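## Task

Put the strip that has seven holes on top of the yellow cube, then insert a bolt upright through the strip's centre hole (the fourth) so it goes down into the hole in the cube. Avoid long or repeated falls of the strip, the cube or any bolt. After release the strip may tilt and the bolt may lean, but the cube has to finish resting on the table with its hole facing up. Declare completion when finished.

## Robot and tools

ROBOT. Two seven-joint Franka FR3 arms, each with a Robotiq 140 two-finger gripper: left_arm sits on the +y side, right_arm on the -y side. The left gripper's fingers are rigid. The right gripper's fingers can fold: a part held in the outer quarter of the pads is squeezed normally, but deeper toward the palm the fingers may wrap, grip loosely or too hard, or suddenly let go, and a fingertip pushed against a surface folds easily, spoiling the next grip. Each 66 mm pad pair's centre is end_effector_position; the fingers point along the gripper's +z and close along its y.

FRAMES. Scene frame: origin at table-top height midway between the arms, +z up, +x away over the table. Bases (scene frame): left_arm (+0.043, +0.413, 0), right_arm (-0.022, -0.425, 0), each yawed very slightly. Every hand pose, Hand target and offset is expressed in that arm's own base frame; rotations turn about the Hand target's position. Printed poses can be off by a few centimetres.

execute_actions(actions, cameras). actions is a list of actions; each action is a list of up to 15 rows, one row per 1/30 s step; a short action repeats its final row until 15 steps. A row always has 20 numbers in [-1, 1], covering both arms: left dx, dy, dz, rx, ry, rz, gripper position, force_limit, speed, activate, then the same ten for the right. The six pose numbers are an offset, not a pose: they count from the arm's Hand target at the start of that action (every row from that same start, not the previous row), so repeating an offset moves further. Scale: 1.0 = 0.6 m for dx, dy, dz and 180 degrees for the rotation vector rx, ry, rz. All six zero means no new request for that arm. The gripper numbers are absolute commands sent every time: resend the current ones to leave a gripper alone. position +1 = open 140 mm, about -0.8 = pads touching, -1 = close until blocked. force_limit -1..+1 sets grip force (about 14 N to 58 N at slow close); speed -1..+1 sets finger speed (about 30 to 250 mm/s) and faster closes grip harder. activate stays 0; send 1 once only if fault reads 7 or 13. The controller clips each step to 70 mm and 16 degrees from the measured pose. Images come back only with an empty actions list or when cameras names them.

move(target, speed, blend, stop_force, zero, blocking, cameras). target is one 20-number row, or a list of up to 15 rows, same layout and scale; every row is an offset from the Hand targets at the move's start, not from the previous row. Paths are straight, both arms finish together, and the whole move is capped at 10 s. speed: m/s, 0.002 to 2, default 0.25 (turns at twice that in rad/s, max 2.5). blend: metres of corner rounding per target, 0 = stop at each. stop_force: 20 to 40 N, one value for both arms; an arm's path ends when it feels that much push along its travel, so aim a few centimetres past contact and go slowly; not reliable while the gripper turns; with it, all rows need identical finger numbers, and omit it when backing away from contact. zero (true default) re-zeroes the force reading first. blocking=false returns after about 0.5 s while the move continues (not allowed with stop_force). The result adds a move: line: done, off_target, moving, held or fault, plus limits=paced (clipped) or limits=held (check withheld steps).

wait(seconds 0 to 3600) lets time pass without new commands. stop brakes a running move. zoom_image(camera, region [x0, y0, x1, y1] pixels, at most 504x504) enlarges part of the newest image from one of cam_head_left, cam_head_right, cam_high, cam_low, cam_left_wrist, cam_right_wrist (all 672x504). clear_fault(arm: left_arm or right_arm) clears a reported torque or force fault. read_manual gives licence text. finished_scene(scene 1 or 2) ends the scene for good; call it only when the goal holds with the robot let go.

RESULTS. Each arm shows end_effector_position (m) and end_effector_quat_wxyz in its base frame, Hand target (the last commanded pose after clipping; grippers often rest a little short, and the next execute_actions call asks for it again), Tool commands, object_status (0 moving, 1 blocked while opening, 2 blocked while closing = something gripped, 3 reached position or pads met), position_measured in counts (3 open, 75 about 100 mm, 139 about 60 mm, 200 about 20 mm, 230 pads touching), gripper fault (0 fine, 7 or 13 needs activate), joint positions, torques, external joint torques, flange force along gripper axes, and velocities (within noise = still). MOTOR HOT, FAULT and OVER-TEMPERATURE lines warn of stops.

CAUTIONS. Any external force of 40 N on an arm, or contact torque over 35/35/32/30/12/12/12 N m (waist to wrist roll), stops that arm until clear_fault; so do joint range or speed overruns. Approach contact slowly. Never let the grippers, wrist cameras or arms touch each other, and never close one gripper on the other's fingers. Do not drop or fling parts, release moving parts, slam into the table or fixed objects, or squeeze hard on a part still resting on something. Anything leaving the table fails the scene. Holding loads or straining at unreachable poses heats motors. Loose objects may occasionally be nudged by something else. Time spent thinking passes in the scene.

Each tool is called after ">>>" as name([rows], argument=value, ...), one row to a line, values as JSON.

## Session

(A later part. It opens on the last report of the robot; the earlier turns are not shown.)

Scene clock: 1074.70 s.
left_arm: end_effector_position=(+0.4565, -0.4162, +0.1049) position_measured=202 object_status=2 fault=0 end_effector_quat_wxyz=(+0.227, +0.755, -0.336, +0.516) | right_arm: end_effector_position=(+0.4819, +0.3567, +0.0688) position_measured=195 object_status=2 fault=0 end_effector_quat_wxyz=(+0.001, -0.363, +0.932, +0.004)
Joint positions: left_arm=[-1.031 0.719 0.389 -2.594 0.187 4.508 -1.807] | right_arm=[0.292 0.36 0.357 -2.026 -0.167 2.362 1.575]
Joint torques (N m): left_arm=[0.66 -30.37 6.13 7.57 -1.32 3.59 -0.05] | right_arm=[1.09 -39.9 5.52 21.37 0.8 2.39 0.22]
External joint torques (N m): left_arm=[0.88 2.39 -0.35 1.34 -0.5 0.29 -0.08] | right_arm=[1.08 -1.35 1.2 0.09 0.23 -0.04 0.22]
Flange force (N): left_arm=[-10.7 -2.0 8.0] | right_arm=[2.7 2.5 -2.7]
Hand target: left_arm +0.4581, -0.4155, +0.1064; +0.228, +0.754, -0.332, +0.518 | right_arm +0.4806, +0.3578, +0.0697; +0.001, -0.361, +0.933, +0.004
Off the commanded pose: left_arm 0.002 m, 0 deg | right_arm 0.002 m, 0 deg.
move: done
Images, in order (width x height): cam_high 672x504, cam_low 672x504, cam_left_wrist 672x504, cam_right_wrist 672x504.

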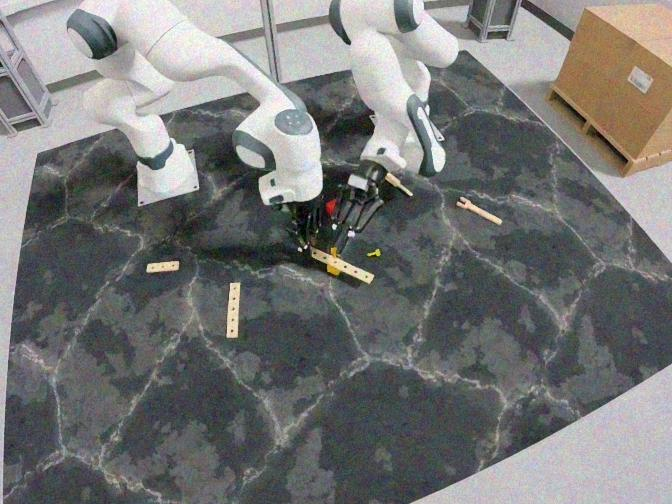

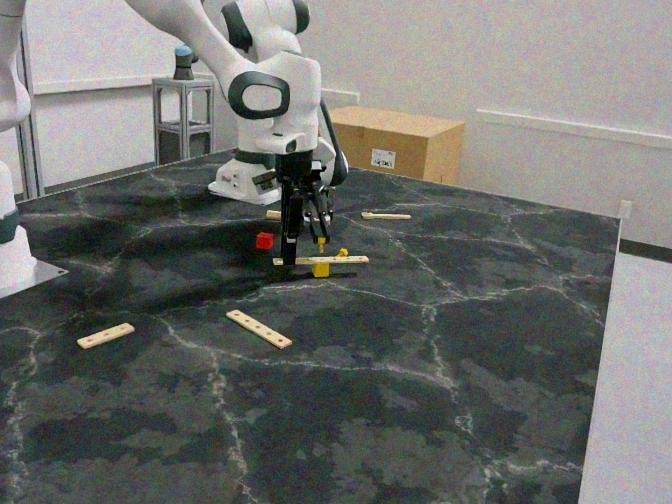

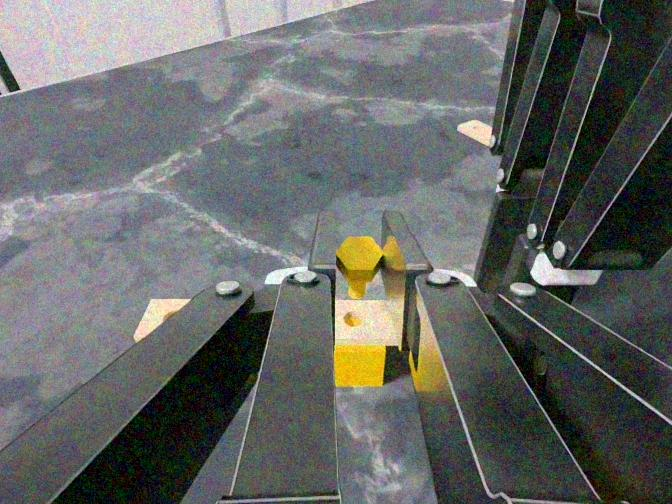

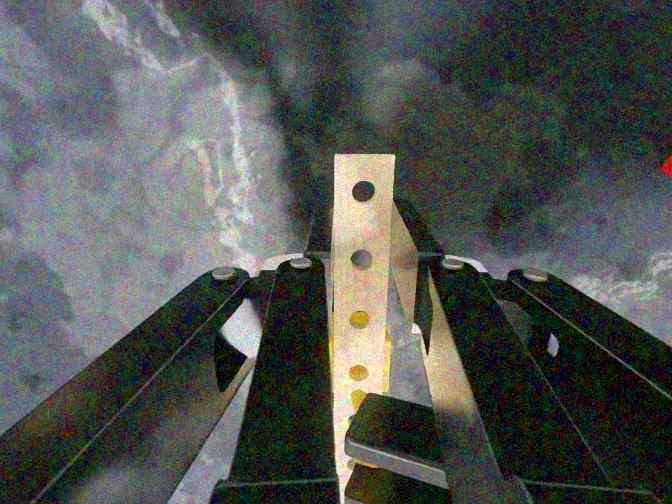

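>>> move([
  [0,0,0.05,0,0,0,-1,-0.5,-1,0,0,0,0,0,0,0,-1,-0.5,-1,0],
  [0.005,-0.001,0.05,0.0595,0.0543,0,-1,-0.5,-1,0,0,0,0,0,0,0,-1,-0.5,-1,0],
  [0.005,-0.001,0.015,0.0595,0.0543,0,-1,-0.5,-1,0,0,0,0,0,0,0,-1,-0.5,-1,0],
], speed=0.08, blend=[0.005,0.005,0], cameras=["cam_left_wrist","cam_low","cam_high","cam_right_wrist"])

>>> zoom_image(camera="cam_left_wrist", region=[310, 230, 410, 380])

>>> zoom_image(camera="cam_low", region=[295, 230, 345, 280])

>>> zoom_image(camera="cam_high", region=[315, 238, 355, 278])

Scene clock: 1179.27 s.
left_arm: end_effector_position=(+0.4598, -0.4159, +0.1142) position_measured=202 object_status=2 fault=0 end_effector_quat_wxyz=(+0.182, +0.813, -0.362, +0.417) | right_arm: end_effector_position=(+0.4819, +0.3567, +0.0688) position_measured=195 object_status=2 fault=0 end_effector_quat_wxyz=(+0.001, -0.363, +0.932, +0.004)
Joint positions: left_arm=[-1.063 0.396 0.465 -2.655 0.348 4.01 -1.82] | right_arm=[0.292 0.36 0.357 -2.026 -0.167 2.362 1.575]
Joint velocities: left_arm=[0.001 0 -0.001 0.001 0.001 0.003 -0.004] | right_arm=[within noise]
Joint torques (N m): left_arm=[0.67 -27.38 3.39 13.35 -0.83 3.82 -0.15] | right_arm=[1.11 -39.91 5.56 21.33 0.79 2.4 0.22]
External joint torques (N m): left_arm=[0.9 2.25 -0.84 1.33 -0.15 0.24 -0.17] | right_arm=[1.04 -1.29 1.19 0.02 0.22 -0.04 0.22]
Flange force (N): left_arm=[-5.3 -3.7 12.8] | right_arm=[2.8 2.4 -2.6]
Hand target: left_arm +0.4611, -0.4161, +0.1154; +0.184, +0.814, -0.359, +0.419 | right_arm +0.4806, +0.3578, +0.0697; +0.001, -0.361, +0.933, +0.004
Off the commanded pose: left_arm 0.002 m, 0 deg | right_arm 0.002 m, 0 deg.
move: done
Images, in order (width x height): cam_high 672x504, cam_low 672x504, cam_left_wrist 672x504, cam_right_wrist 672x504.

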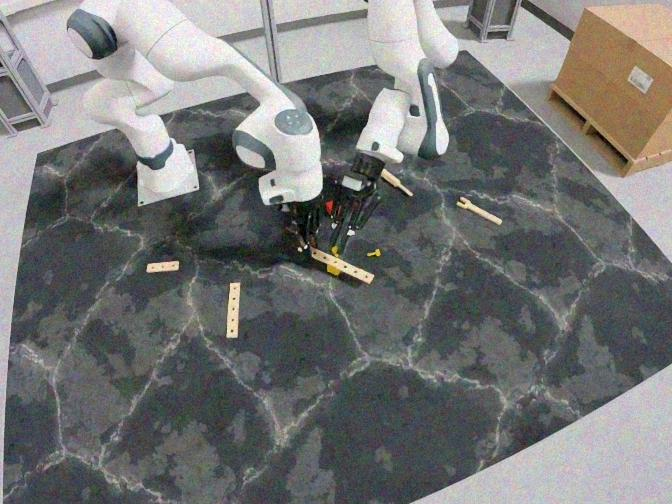

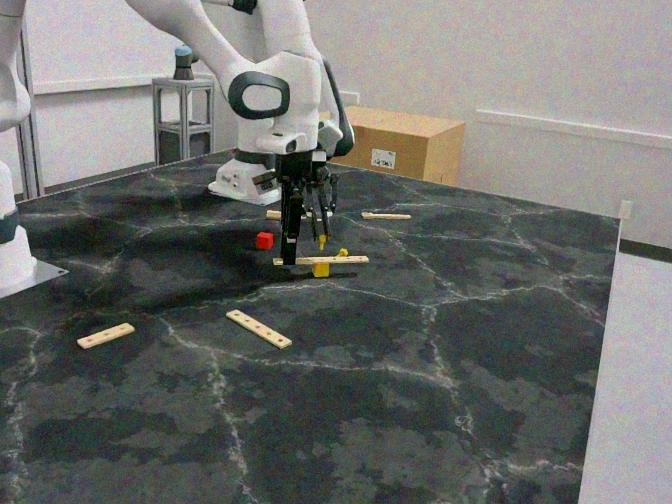

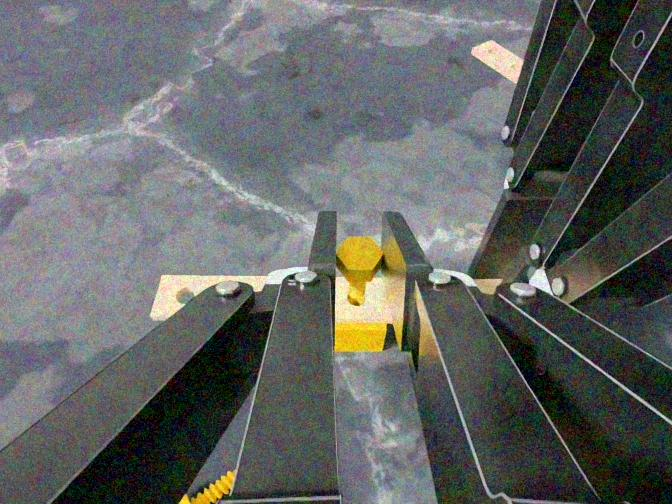

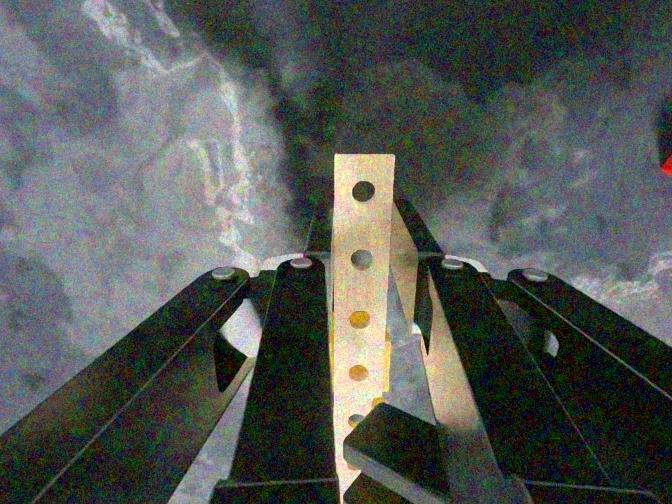

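Scaled by 3.360 from the camera's image (finer frame: 960x720).

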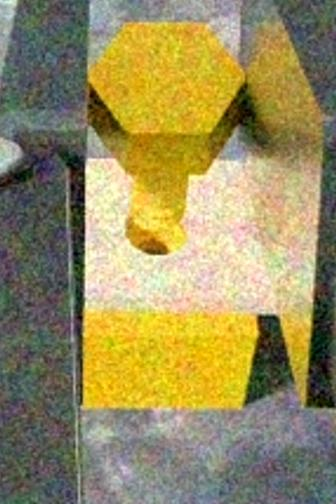

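Scaled by 10.080 from the camera's image (finer frame: 960x720).

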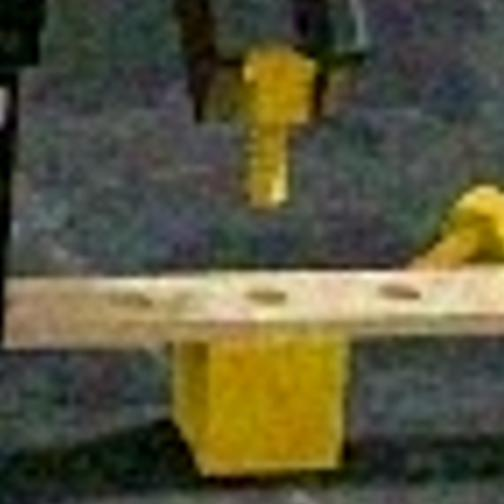

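Scaled by 12.600 from the camera's image (finer frame: 960x720).

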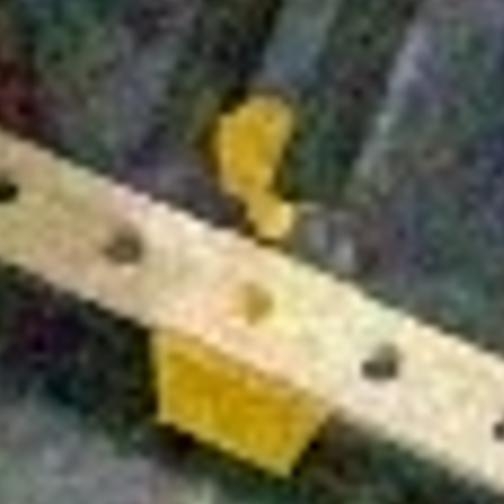

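>>> zoom_image(camera="cam_left_wrist", region=[325, 255, 395, 325])

Scaled by 7.200 from the camera's image (finer frame: 960x720).

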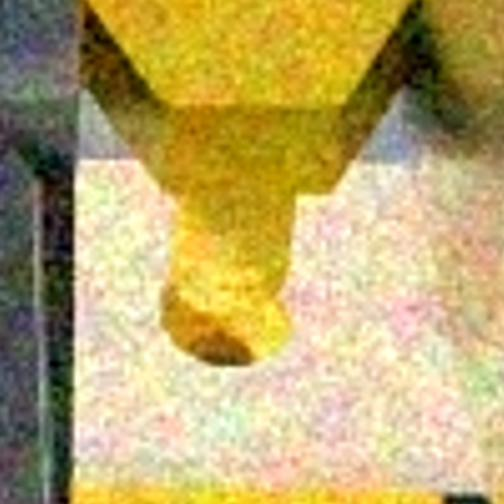

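>>> move(target=[0.004,-0.0032,-0.01,0,0,0,-1,-0.5,-1,0,0,0,0,0,0,0,-1,-0.5,-1,0], speed=0.03, cameras=["cam_left_wrist","cam_low","cam_high"])

>>> zoom_image(camera="cam_left_wrist", region=[325, 255, 395, 325])

>>> zoom_image(camera="cam_low", region=[295, 230, 345, 280])

>>> zoom_image(camera="cam_high", region=[315, 238, 355, 278])

Scene clock: 1252.23 s.
left_arm: end_effector_position=(+0.4616, -0.4183, +0.1080) position_measured=202 object_status=2 fault=0 end_effector_quat_wxyz=(+0.182, +0.813, -0.363, +0.417) | right_arm: end_effector_position=(+0.4819, +0.3567, +0.0688) position_measured=195 object_status=2 fault=0 end_effector_quat_wxyz=(+0.001, -0.363, +0.932, +0.004)
Joint positions: left_arm=[-1.057 0.422 0.458 -2.639 0.348 4.021 -1.825] | right_arm=[0.292 0.36 0.357 -2.026 -0.167 2.362 1.575]
Joint velocities: left_arm=[0.001 -0.001 -0.002 0.001 0 0.005 -0.005] | right_arm=[within noise]
Joint torques (N m): left_arm=[0.87 -27.91 4.31 13.38 -1.14 3.82 -0.11] | right_arm=[1.09 -39.92 5.54 21.37 0.79 2.4 0.24]
External joint torques (N m): left_arm=[0.95 2.2 -0.27 1.61 -0.42 0.27 -0.13] | right_arm=[1.11 -1.36 1.24 0.08 0.22 -0.04 0.24]
Flange force (N): left_arm=[-5.2 -3.4 12.9] | right_arm=[2.7 2.6 -2.7]
Hand target: left_arm +0.4635, -0.4180, +0.1094; +0.184, +0.814, -0.359, +0.419 | right_arm +0.4806, +0.3578, +0.0697; +0.001, -0.361, +0.933, +0.004
Off the commanded pose: left_arm 0.002 m, 1 deg | right_arm 0.002 m, 0 deg.
move: done
Images, in order (width x height): cam_high 672x504, cam_low 672x504, cam_left_wrist 672x504.

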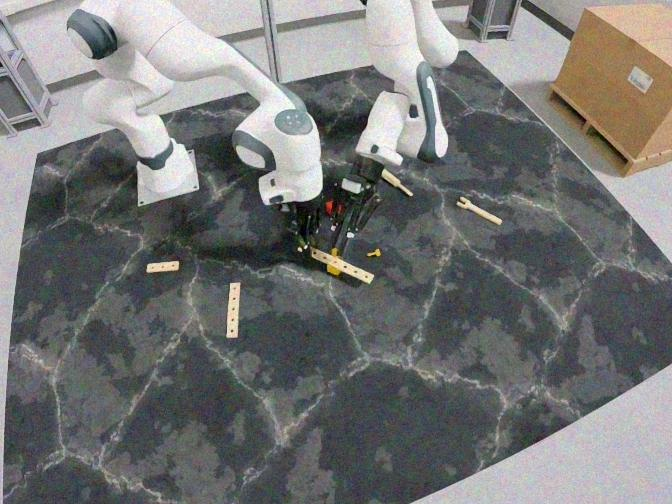

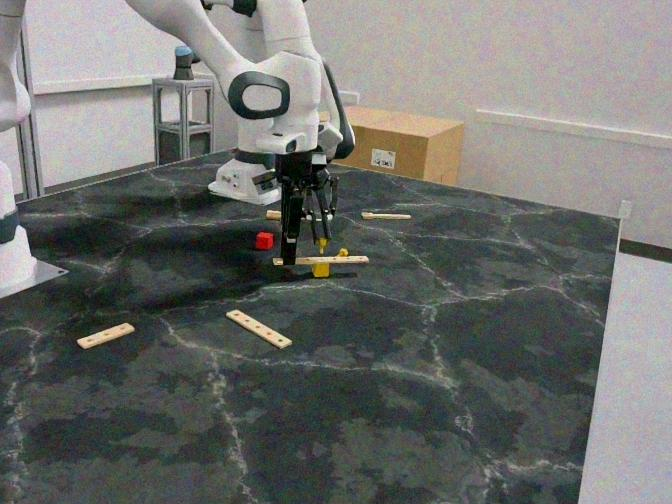

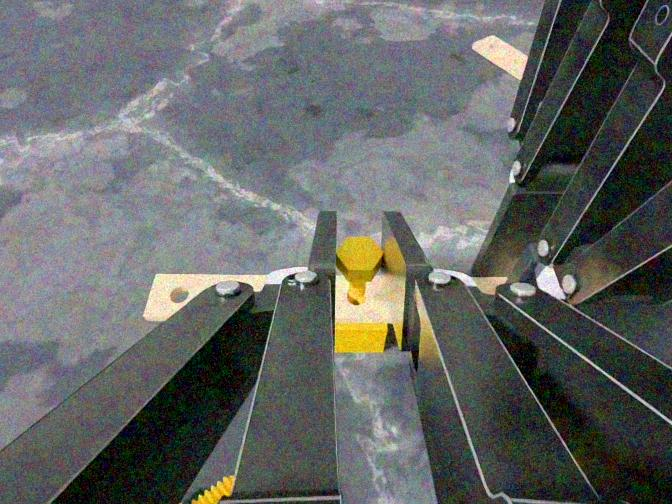

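Scaled by 7.200 from the camera's image (finer frame: 960x720).

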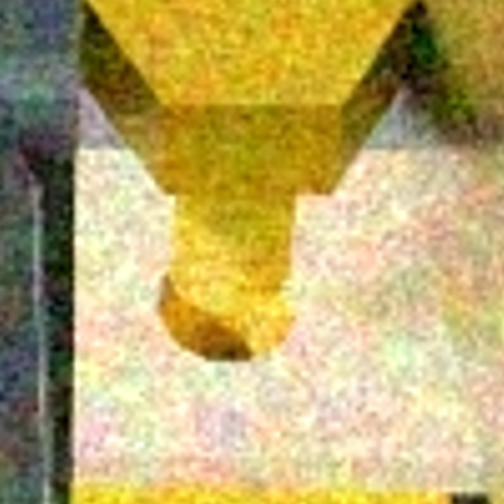

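Scaled by 10.080 from the camera's image (finer frame: 960x720).

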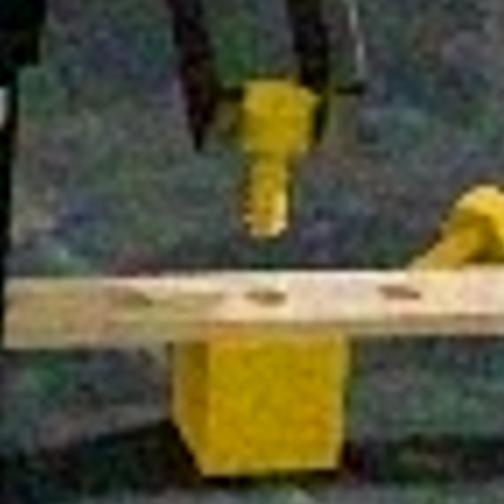

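Scaled by 12.600 from the camera's image (finer frame: 960x720).

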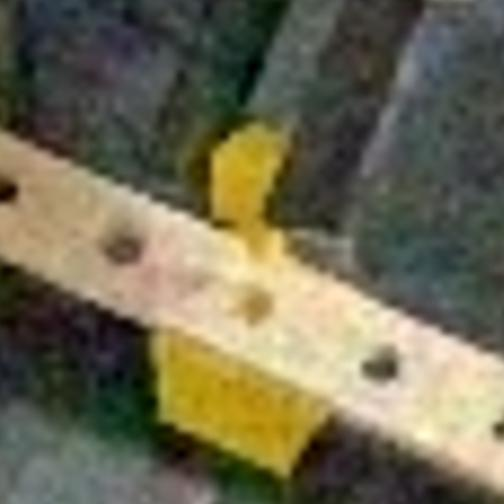

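>>> move(target=[0.003,-0.0033,-0.015,0,0,0,-1,-0.5,-1,0,0,0,0,0,0,0,-1,-0.5,-1,0], speed=0.03, cameras=["cam_left_wrist","cam_low","cam_high"])

>>> zoom_image(camera="cam_left_wrist", region=[325, 255, 395, 325])

>>> zoom_image(camera="cam_low", region=[295, 230, 345, 280])

>>> zoom_image(camera="cam_high", region=[315, 238, 355, 278])

Scene clock: 1279.03 s.
left_arm: end_effector_position=(+0.4634, -0.4203, +0.0990) position_measured=202 object_status=2 fault=0 end_effector_quat_wxyz=(+0.183, +0.813, -0.363, +0.417) | right_arm: end_effector_position=(+0.4819, +0.3567, +0.0688) position_measured=195 object_status=2 fault=0 end_effector_quat_wxyz=(+0.001, -0.363, +0.932, +0.004)
Joint positions: left_arm=[-1.052 0.458 0.449 -2.622 0.341 4.039 -1.831] | right_arm=[0.292 0.36 0.357 -2.026 -0.167 2.362 1.575]
Joint velocities: left_arm=[0.002 0.001 -0.001 0 -0.003 0.004 -0.002] | right_arm=[within noise]
Joint torques (N m): left_arm=[0.95 -28.6 4.43 12.78 -1.2 3.84 -0.1] | right_arm=[1.13 -39.9 5.55 21.34 0.8 2.4 0.2]
External joint torques (N m): left_arm=[1.15 2.34 -0.38 1.31 -0.46 0.28 -0.12] | right_arm=[1.12 -1.25 1.22 0.01 0.22 -0.04 0.2]
Flange force (N): left_arm=[-6.0 -3.4 12.3] | right_arm=[2.7 2.5 -2.5]
Hand target: left_arm +0.4653, -0.4200, +0.1004; +0.184, +0.814, -0.359, +0.419 | right_arm +0.4806, +0.3578, +0.0697; +0.001, -0.361, +0.933, +0.004
Off the commanded pose: left_arm 0.002 m, 1 deg | right_arm 0.002 m, 0 deg.
move: done
Images, in order (width x height): cam_high 672x504, cam_low 672x504, cam_left_wrist 672x504.

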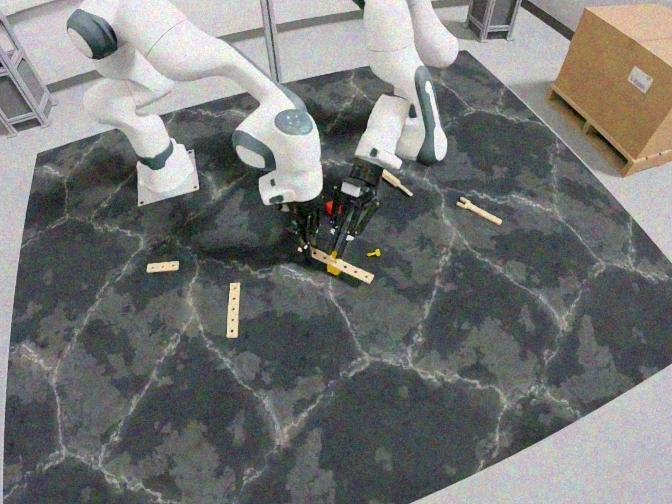

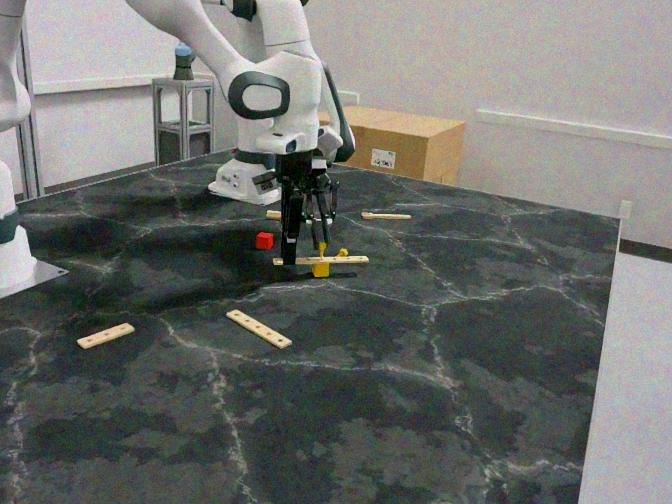

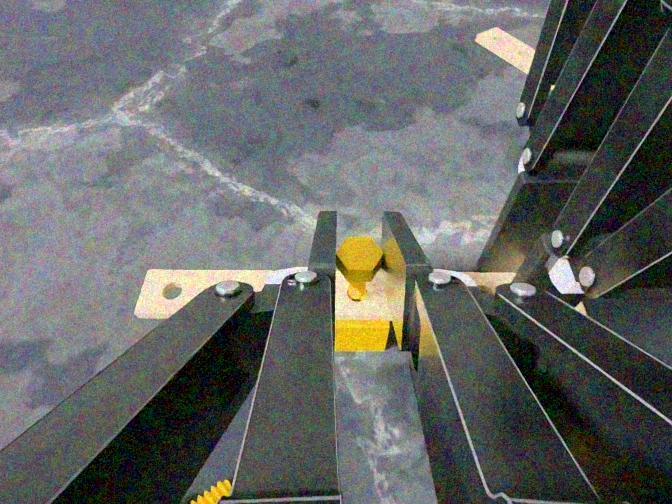

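Scaled by 7.200 from the camera's image (finer frame: 960x720).

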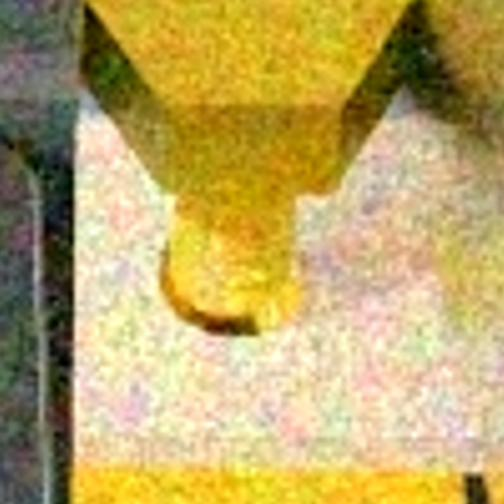

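Scaled by 10.080 from the camera's image (finer frame: 960x720).

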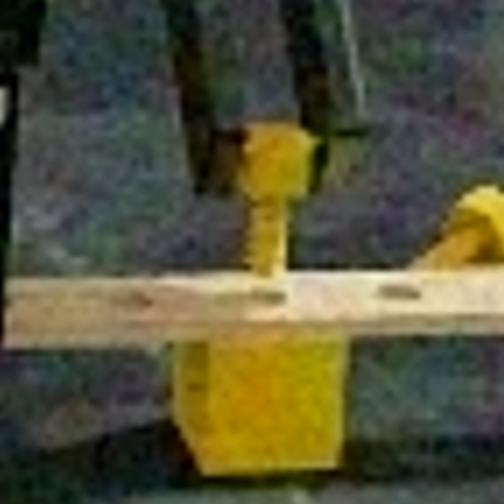

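Scaled by 12.600 from the camera's image (finer frame: 960x720).

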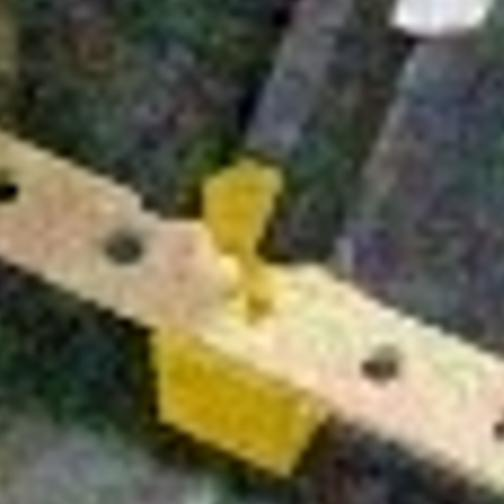

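>>> move(target=[0,0,-0.0167,0,0,0,-1,-0.5,-1,0,0,0,0,0,0,0,-1,-0.5,-1,0], speed=0.012, stop_force=20, cameras=["cam_left_wrist","cam_low","cam_high"])

>>> zoom_image(camera="cam_left_wrist", region=[325, 235, 395, 325])

>>> zoom_image(camera="cam_low", region=[295, 230, 345, 280])

>>> zoom_image(camera="cam_high", region=[315, 238, 355, 278])

Scene clock: 1287.73 s.
left_arm: end_effector_position=(+0.4651, -0.4223, +0.0942) position_measured=202 object_status=2 fault=0 end_effector_quat_wxyz=(+0.186, +0.810, -0.361, +0.422) | right_arm: end_effector_position=(+0.4820, +0.3567, +0.0688) position_measured=195 object_status=2 fault=0 end_effector_quat_wxyz=(+0.001, -0.363, +0.932, +0.004)
Joint positions: left_arm=[-1.047 0.492 0.441 -2.608 0.331 4.072 -1.834] | right_arm=[0.292 0.36 0.357 -2.026 -0.167 2.362 1.575]
Joint torques (N m): left_arm=[0.53 -27.35 4.5 11.12 -0.97 2.89 -0.05] | right_arm=[1.11 -39.88 5.51 21.37 0.79 2.41 0.24]
External joint torques (N m): left_arm=[0.53 4.2 -0.79 0.12 -0.17 -0.66 -0.07] | right_arm=[1.26 -1.27 1.32 0.06 0.22 -0.03 0.24]
Flange force (N): left_arm=[-8.7 -2.0 13.8] | right_arm=[2.5 2.8 -2.5]
Hand target: left_arm +0.4653, -0.4200, +0.0904; +0.184, +0.814, -0.359, +0.419 | right_arm +0.4806, +0.3578, +0.0697; +0.001, -0.361, +0.933, +0.004
Off the commanded pose: left_arm 0.004 m, 1 deg | right_arm 0.002 m, 0 deg.
move: off_target (left_arm)
Images, in order (width x height): cam_high 672x504, cam_low 672x504, cam_left_wrist 672x504.

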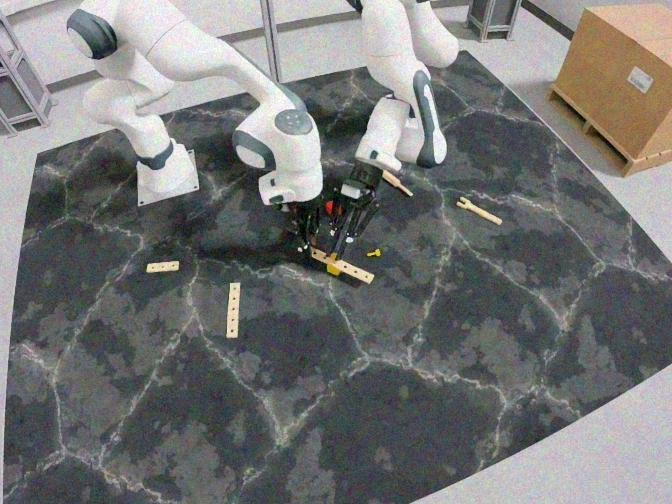

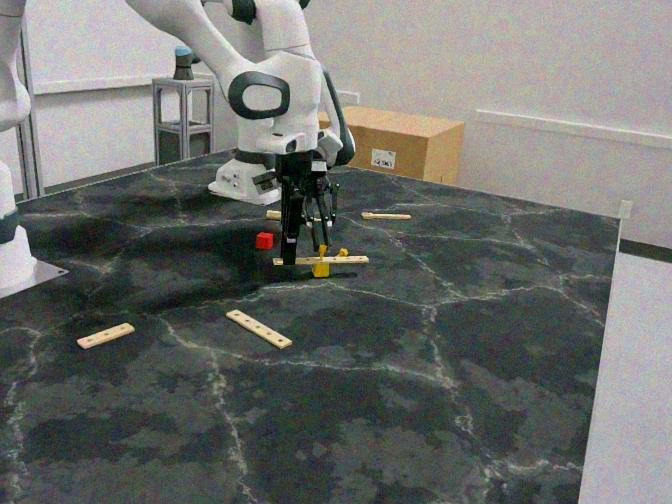

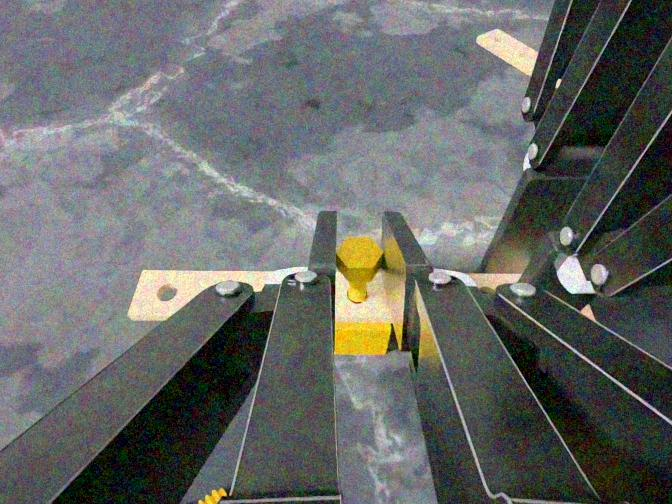

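Scaled by 5.600 from the camera's image (finer frame: 960x720).

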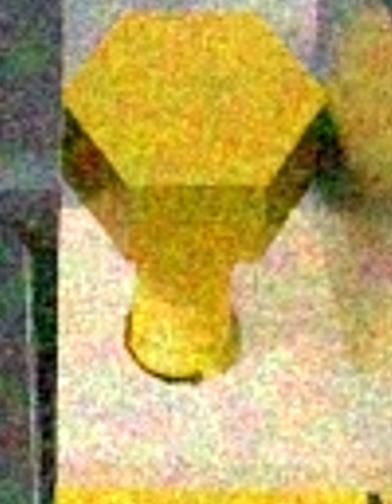

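Scaled by 10.080 from the camera's image (finer frame: 960x720).

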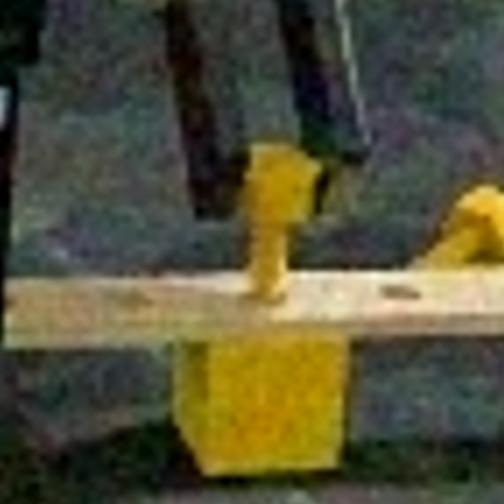

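Scaled by 12.600 from the camera's image (finer frame: 960x720).

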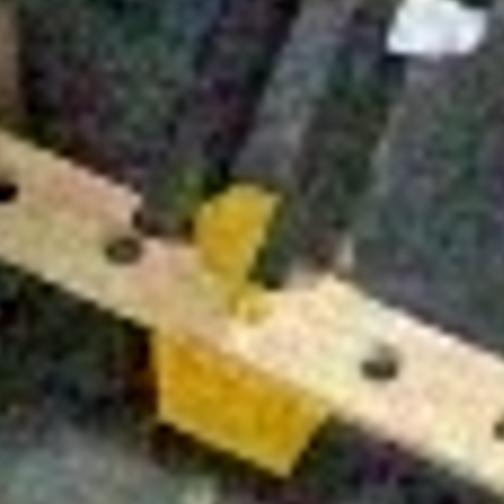

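>>> move(target=[0.0028,-0.0032,0,0,0,0,-1,-0.5,-1,0,0,0,0,0,0,0,-1,-0.5,-1,0], speed=0.02, cameras=["cam_left_wrist","cam_low"])

>>> zoom_image(camera="cam_left_wrist", region=[325, 235, 395, 325])

>>> zoom_image(camera="cam_low", region=[295, 230, 345, 280])

Scene clock: 1296.13 s.
left_arm: end_effector_position=(+0.4655, -0.4232, +0.0919) position_measured=202 object_status=2 fault=0 end_effector_quat_wxyz=(+0.185, +0.811, -0.362, +0.420) | right_arm: end_effector_position=(+0.4819, +0.3567, +0.0688) position_measured=195 object_status=2 fault=0 end_effector_quat_wxyz=(+0.001, -0.363, +0.932, +0.004)
Joint positions: left_arm=[-1.047 0.498 0.44 -2.602 0.331 4.069 -1.836] | right_arm=[0.292 0.36 0.357 -2.026 -0.167 2.362 1.575]
Joint velocities: left_arm=[0 0 0 0.001 0 -0.003 -0.004] | right_arm=[within noise]
Joint torques (N m): left_arm=[0.66 -29.35 4.84 12.28 -0.92 3.3 -0.08] | right_arm=[1.09 -39.89 5.55 21.38 0.78 2.39 0.24]
External joint torques (N m): left_arm=[0.85 2.37 -0.34 1.22 -0.14 -0.26 -0.1] | right_arm=[0.99 -1.35 1.14 0.13 0.21 -0.04 0.24]
Flange force (N): left_arm=[-4.4 -3.5 11.6] | right_arm=[2.6 2.4 -2.7]
Hand target: left_arm +0.4670, -0.4219, +0.0904; +0.184, +0.814, -0.359, +0.419 | right_arm +0.4806, +0.3578, +0.0697; +0.001, -0.361, +0.933, +0.004
Off the commanded pose: left_arm 0.003 m, 1 deg | right_arm 0.002 m, 0 deg.
move: done
Images, in order (width x height): cam_low 672x504, cam_left_wrist 672x504.

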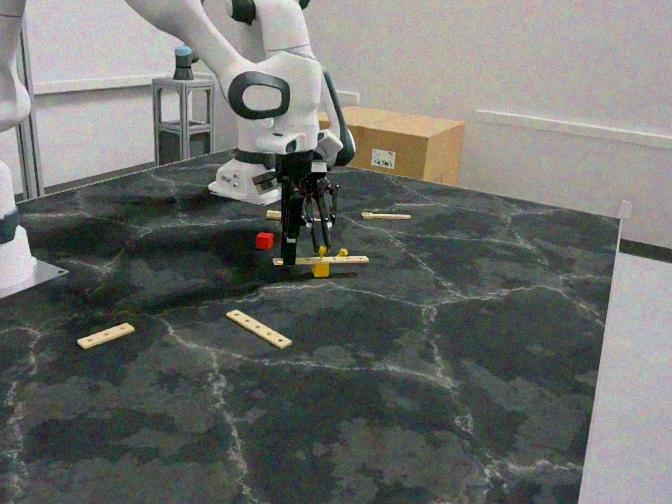

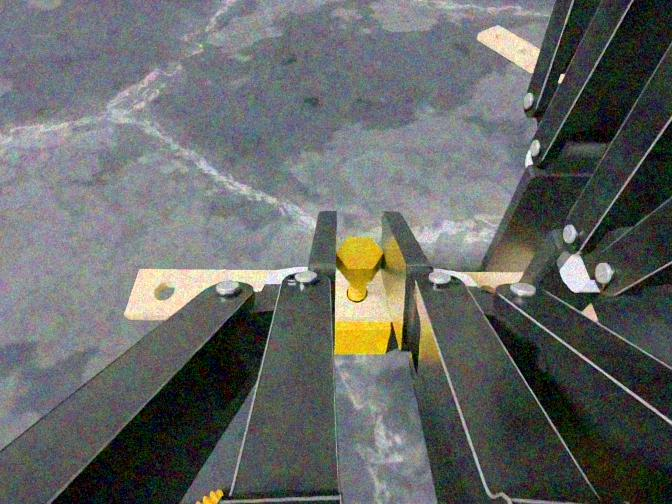

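Scaled by 5.600 from the camera's image (finer frame: 960x720).

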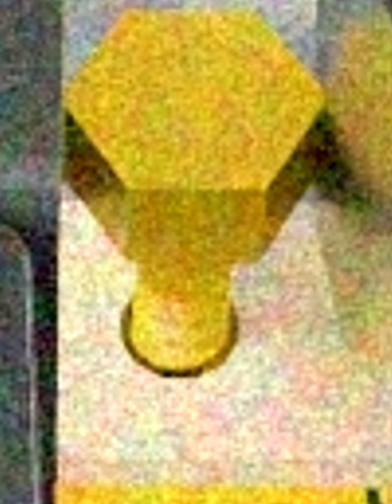

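Scaled by 10.080 from the camera's image (finer frame: 960x720).

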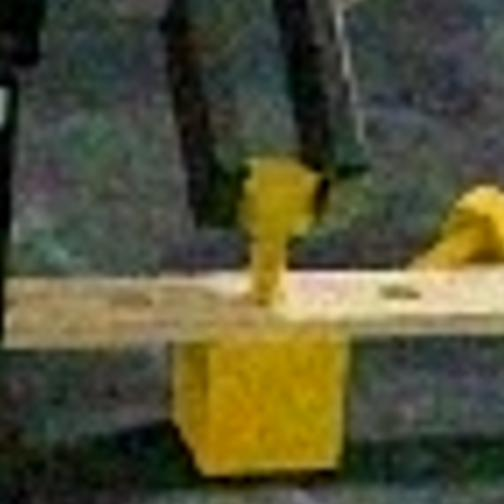

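>>> move(target=[0.0008,-0.001,-0.0083,0,0,0,-1,-0.5,-1,0,0,0,0,0,0,0,-1,-0.5,-1,0], speed=0.01, stop_force=20, cameras=["cam_left_wrist","cam_low"])

>>> zoom_image(camera="cam_left_wrist", region=[325, 235, 395, 325])

>>> zoom_image(camera="cam_low", region=[295, 230, 345, 280])

Scene clock: 1304.47 s.
left_arm: end_effector_position=(+0.4664, -0.4239, +0.0869) position_measured=202 object_status=2 fault=0 end_effector_quat_wxyz=(+0.184, +0.812, -0.362, +0.420) | right_arm: end_effector_position=(+0.4820, +0.3567, +0.0688) position_measured=195 object_status=2 fault=0 end_effector_quat_wxyz=(+0.001, -0.363, +0.932, +0.004)
Joint positions: left_arm=[-1.045 0.515 0.436 -2.593 0.328 4.074 -1.839] | right_arm=[0.292 0.36 0.357 -2.026 -0.167 2.362 1.575]
Joint torques (N m): left_arm=[0.63 -28.59 4.76 11.69 -1.14 3.29 -0.06] | right_arm=[1.11 -39.87 5.53 21.41 0.8 2.4 0.23]
External joint torques (N m): left_arm=[0.79 3.49 -0.6 0.8 -0.35 -0.27 -0.09] | right_arm=[1.2 -1.2 1.28 0.07 0.22 -0.04 0.23]
Flange force (N): left_arm=[-7.7 -2.5 13.7] | right_arm=[2.3 2.6 -2.5]
Hand target: left_arm +0.4675, -0.4225, +0.0854; +0.184, +0.814, -0.359, +0.419 | right_arm +0.4806, +0.3578, +0.0697; +0.001, -0.361, +0.933, +0.004
Off the commanded pose: left_arm 0.002 m, 0 deg | right_arm 0.002 m, 0 deg.
move: done
Images, in order (width x height): cam_low 672x504, cam_left_wrist 672x504.

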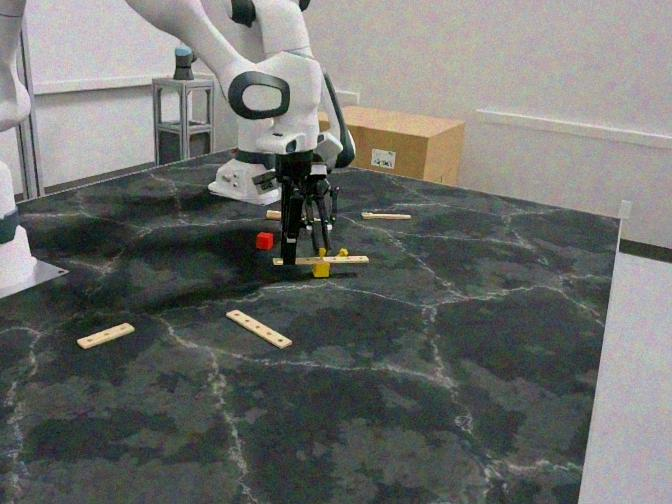

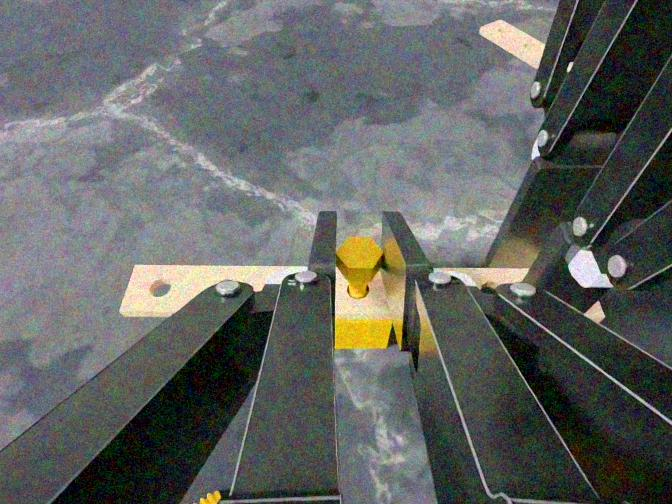

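Scaled by 5.600 from the camera's image (finer frame: 960x720).

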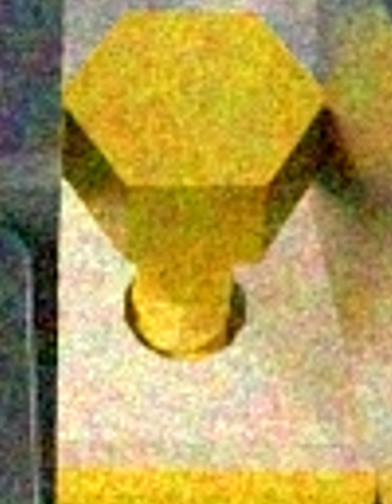

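Scaled by 10.080 from the camera's image (finer frame: 960x720).

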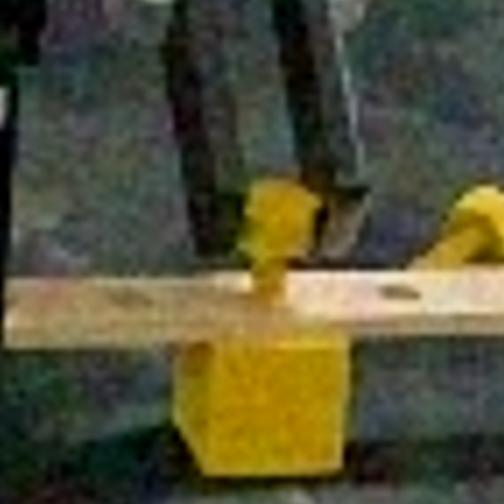

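>>> move(target=[0.0011,-0.0012,-0.0083,0,0,0,-1,-0.5,-1,0,0,0,0,0,0,0,-1,-0.5,-1,0], speed=0.01, stop_force=20, cameras=["cam_left_wrist","cam_low"])

>>> zoom_image(camera="cam_left_wrist", region=[325, 235, 395, 325])

>>> zoom_image(camera="cam_low", region=[295, 230, 345, 280])

Scene clock: 1311.60 s.
left_arm: end_effector_position=(+0.4683, -0.4262, +0.0859) position_measured=202 object_status=2 fault=0 end_effector_quat_wxyz=(+0.187, +0.810, -0.361, +0.423) | right_arm: end_effector_position=(+0.4820, +0.3567, +0.0688) position_measured=195 object_status=2 fault=0 end_effector_quat_wxyz=(+0.001, -0.362, +0.932, +0.004)
Joint positions: left_arm=[-1.043 0.532 0.433 -2.583 0.322 4.09 -1.842] | right_arm=[0.292 0.36 0.357 -2.026 -0.167 2.362 1.576]
Joint torques (N m): left_arm=[0.5 -27.47 4.75 10.65 -0.95 2.54 -0.04] | right_arm=[1.4 -39.87 6.01 21.39 0.76 2.39 0.15]
External joint torques (N m): left_arm=[0.65 4.87 -0.75 -0.09 -0.14 -1 -0.07] | right_arm=[1.37 -1.22 1.66 0.07 0.19 -0.05 0.15]
Flange force (N): left_arm=[-9.5 -2.3 14.7] | right_arm=[2.4 2.9 -2.6]
Hand target: left_arm +0.4681, -0.4232, +0.0804; +0.184, +0.814, -0.359, +0.419 | right_arm +0.4806, +0.3578, +0.0697; +0.001, -0.361, +0.933, +0.004
Off the commanded pose: left_arm 0.006 m, 1 deg | right_arm 0.002 m, 0 deg.
move: off_target (left_arm)
Images, in order (width x height): cam_low 672x504, cam_left_wrist 672x504.

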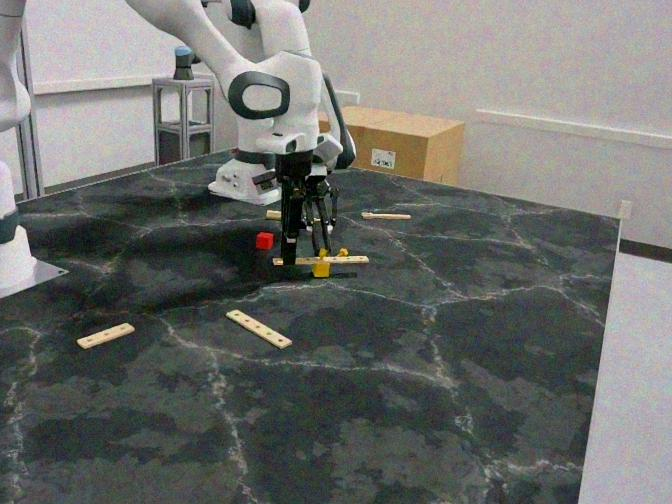

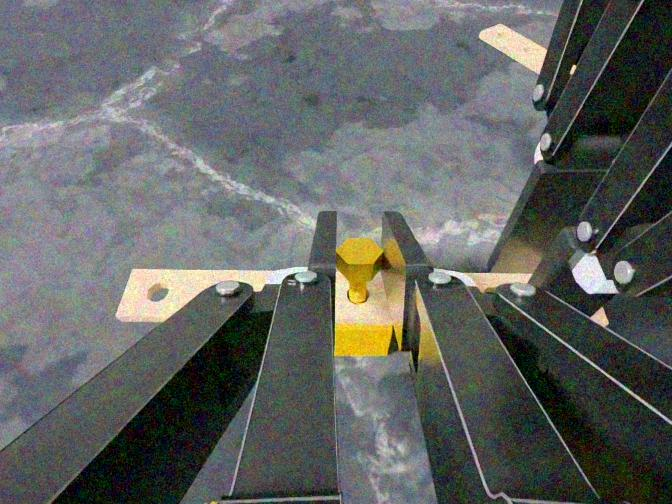

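Scaled by 5.600 from the camera's image (finer frame: 960x720).

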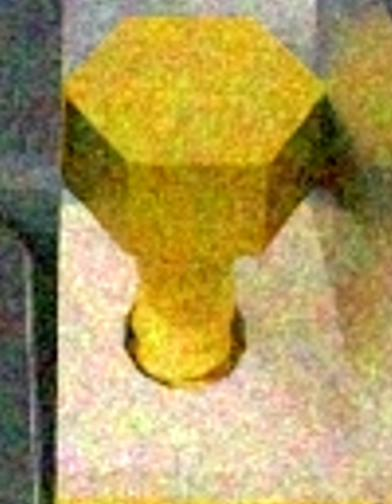

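Scaled by 10.080 from the camera's image (finer frame: 960x720).

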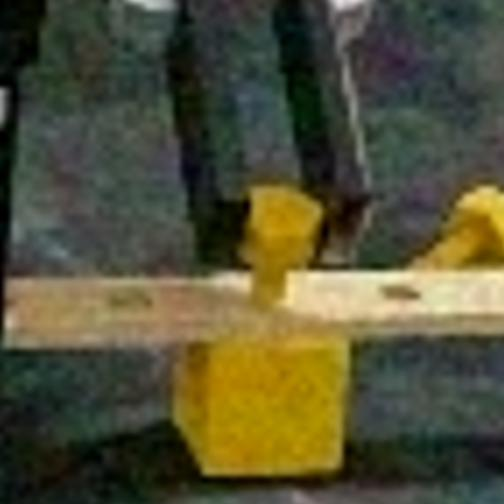

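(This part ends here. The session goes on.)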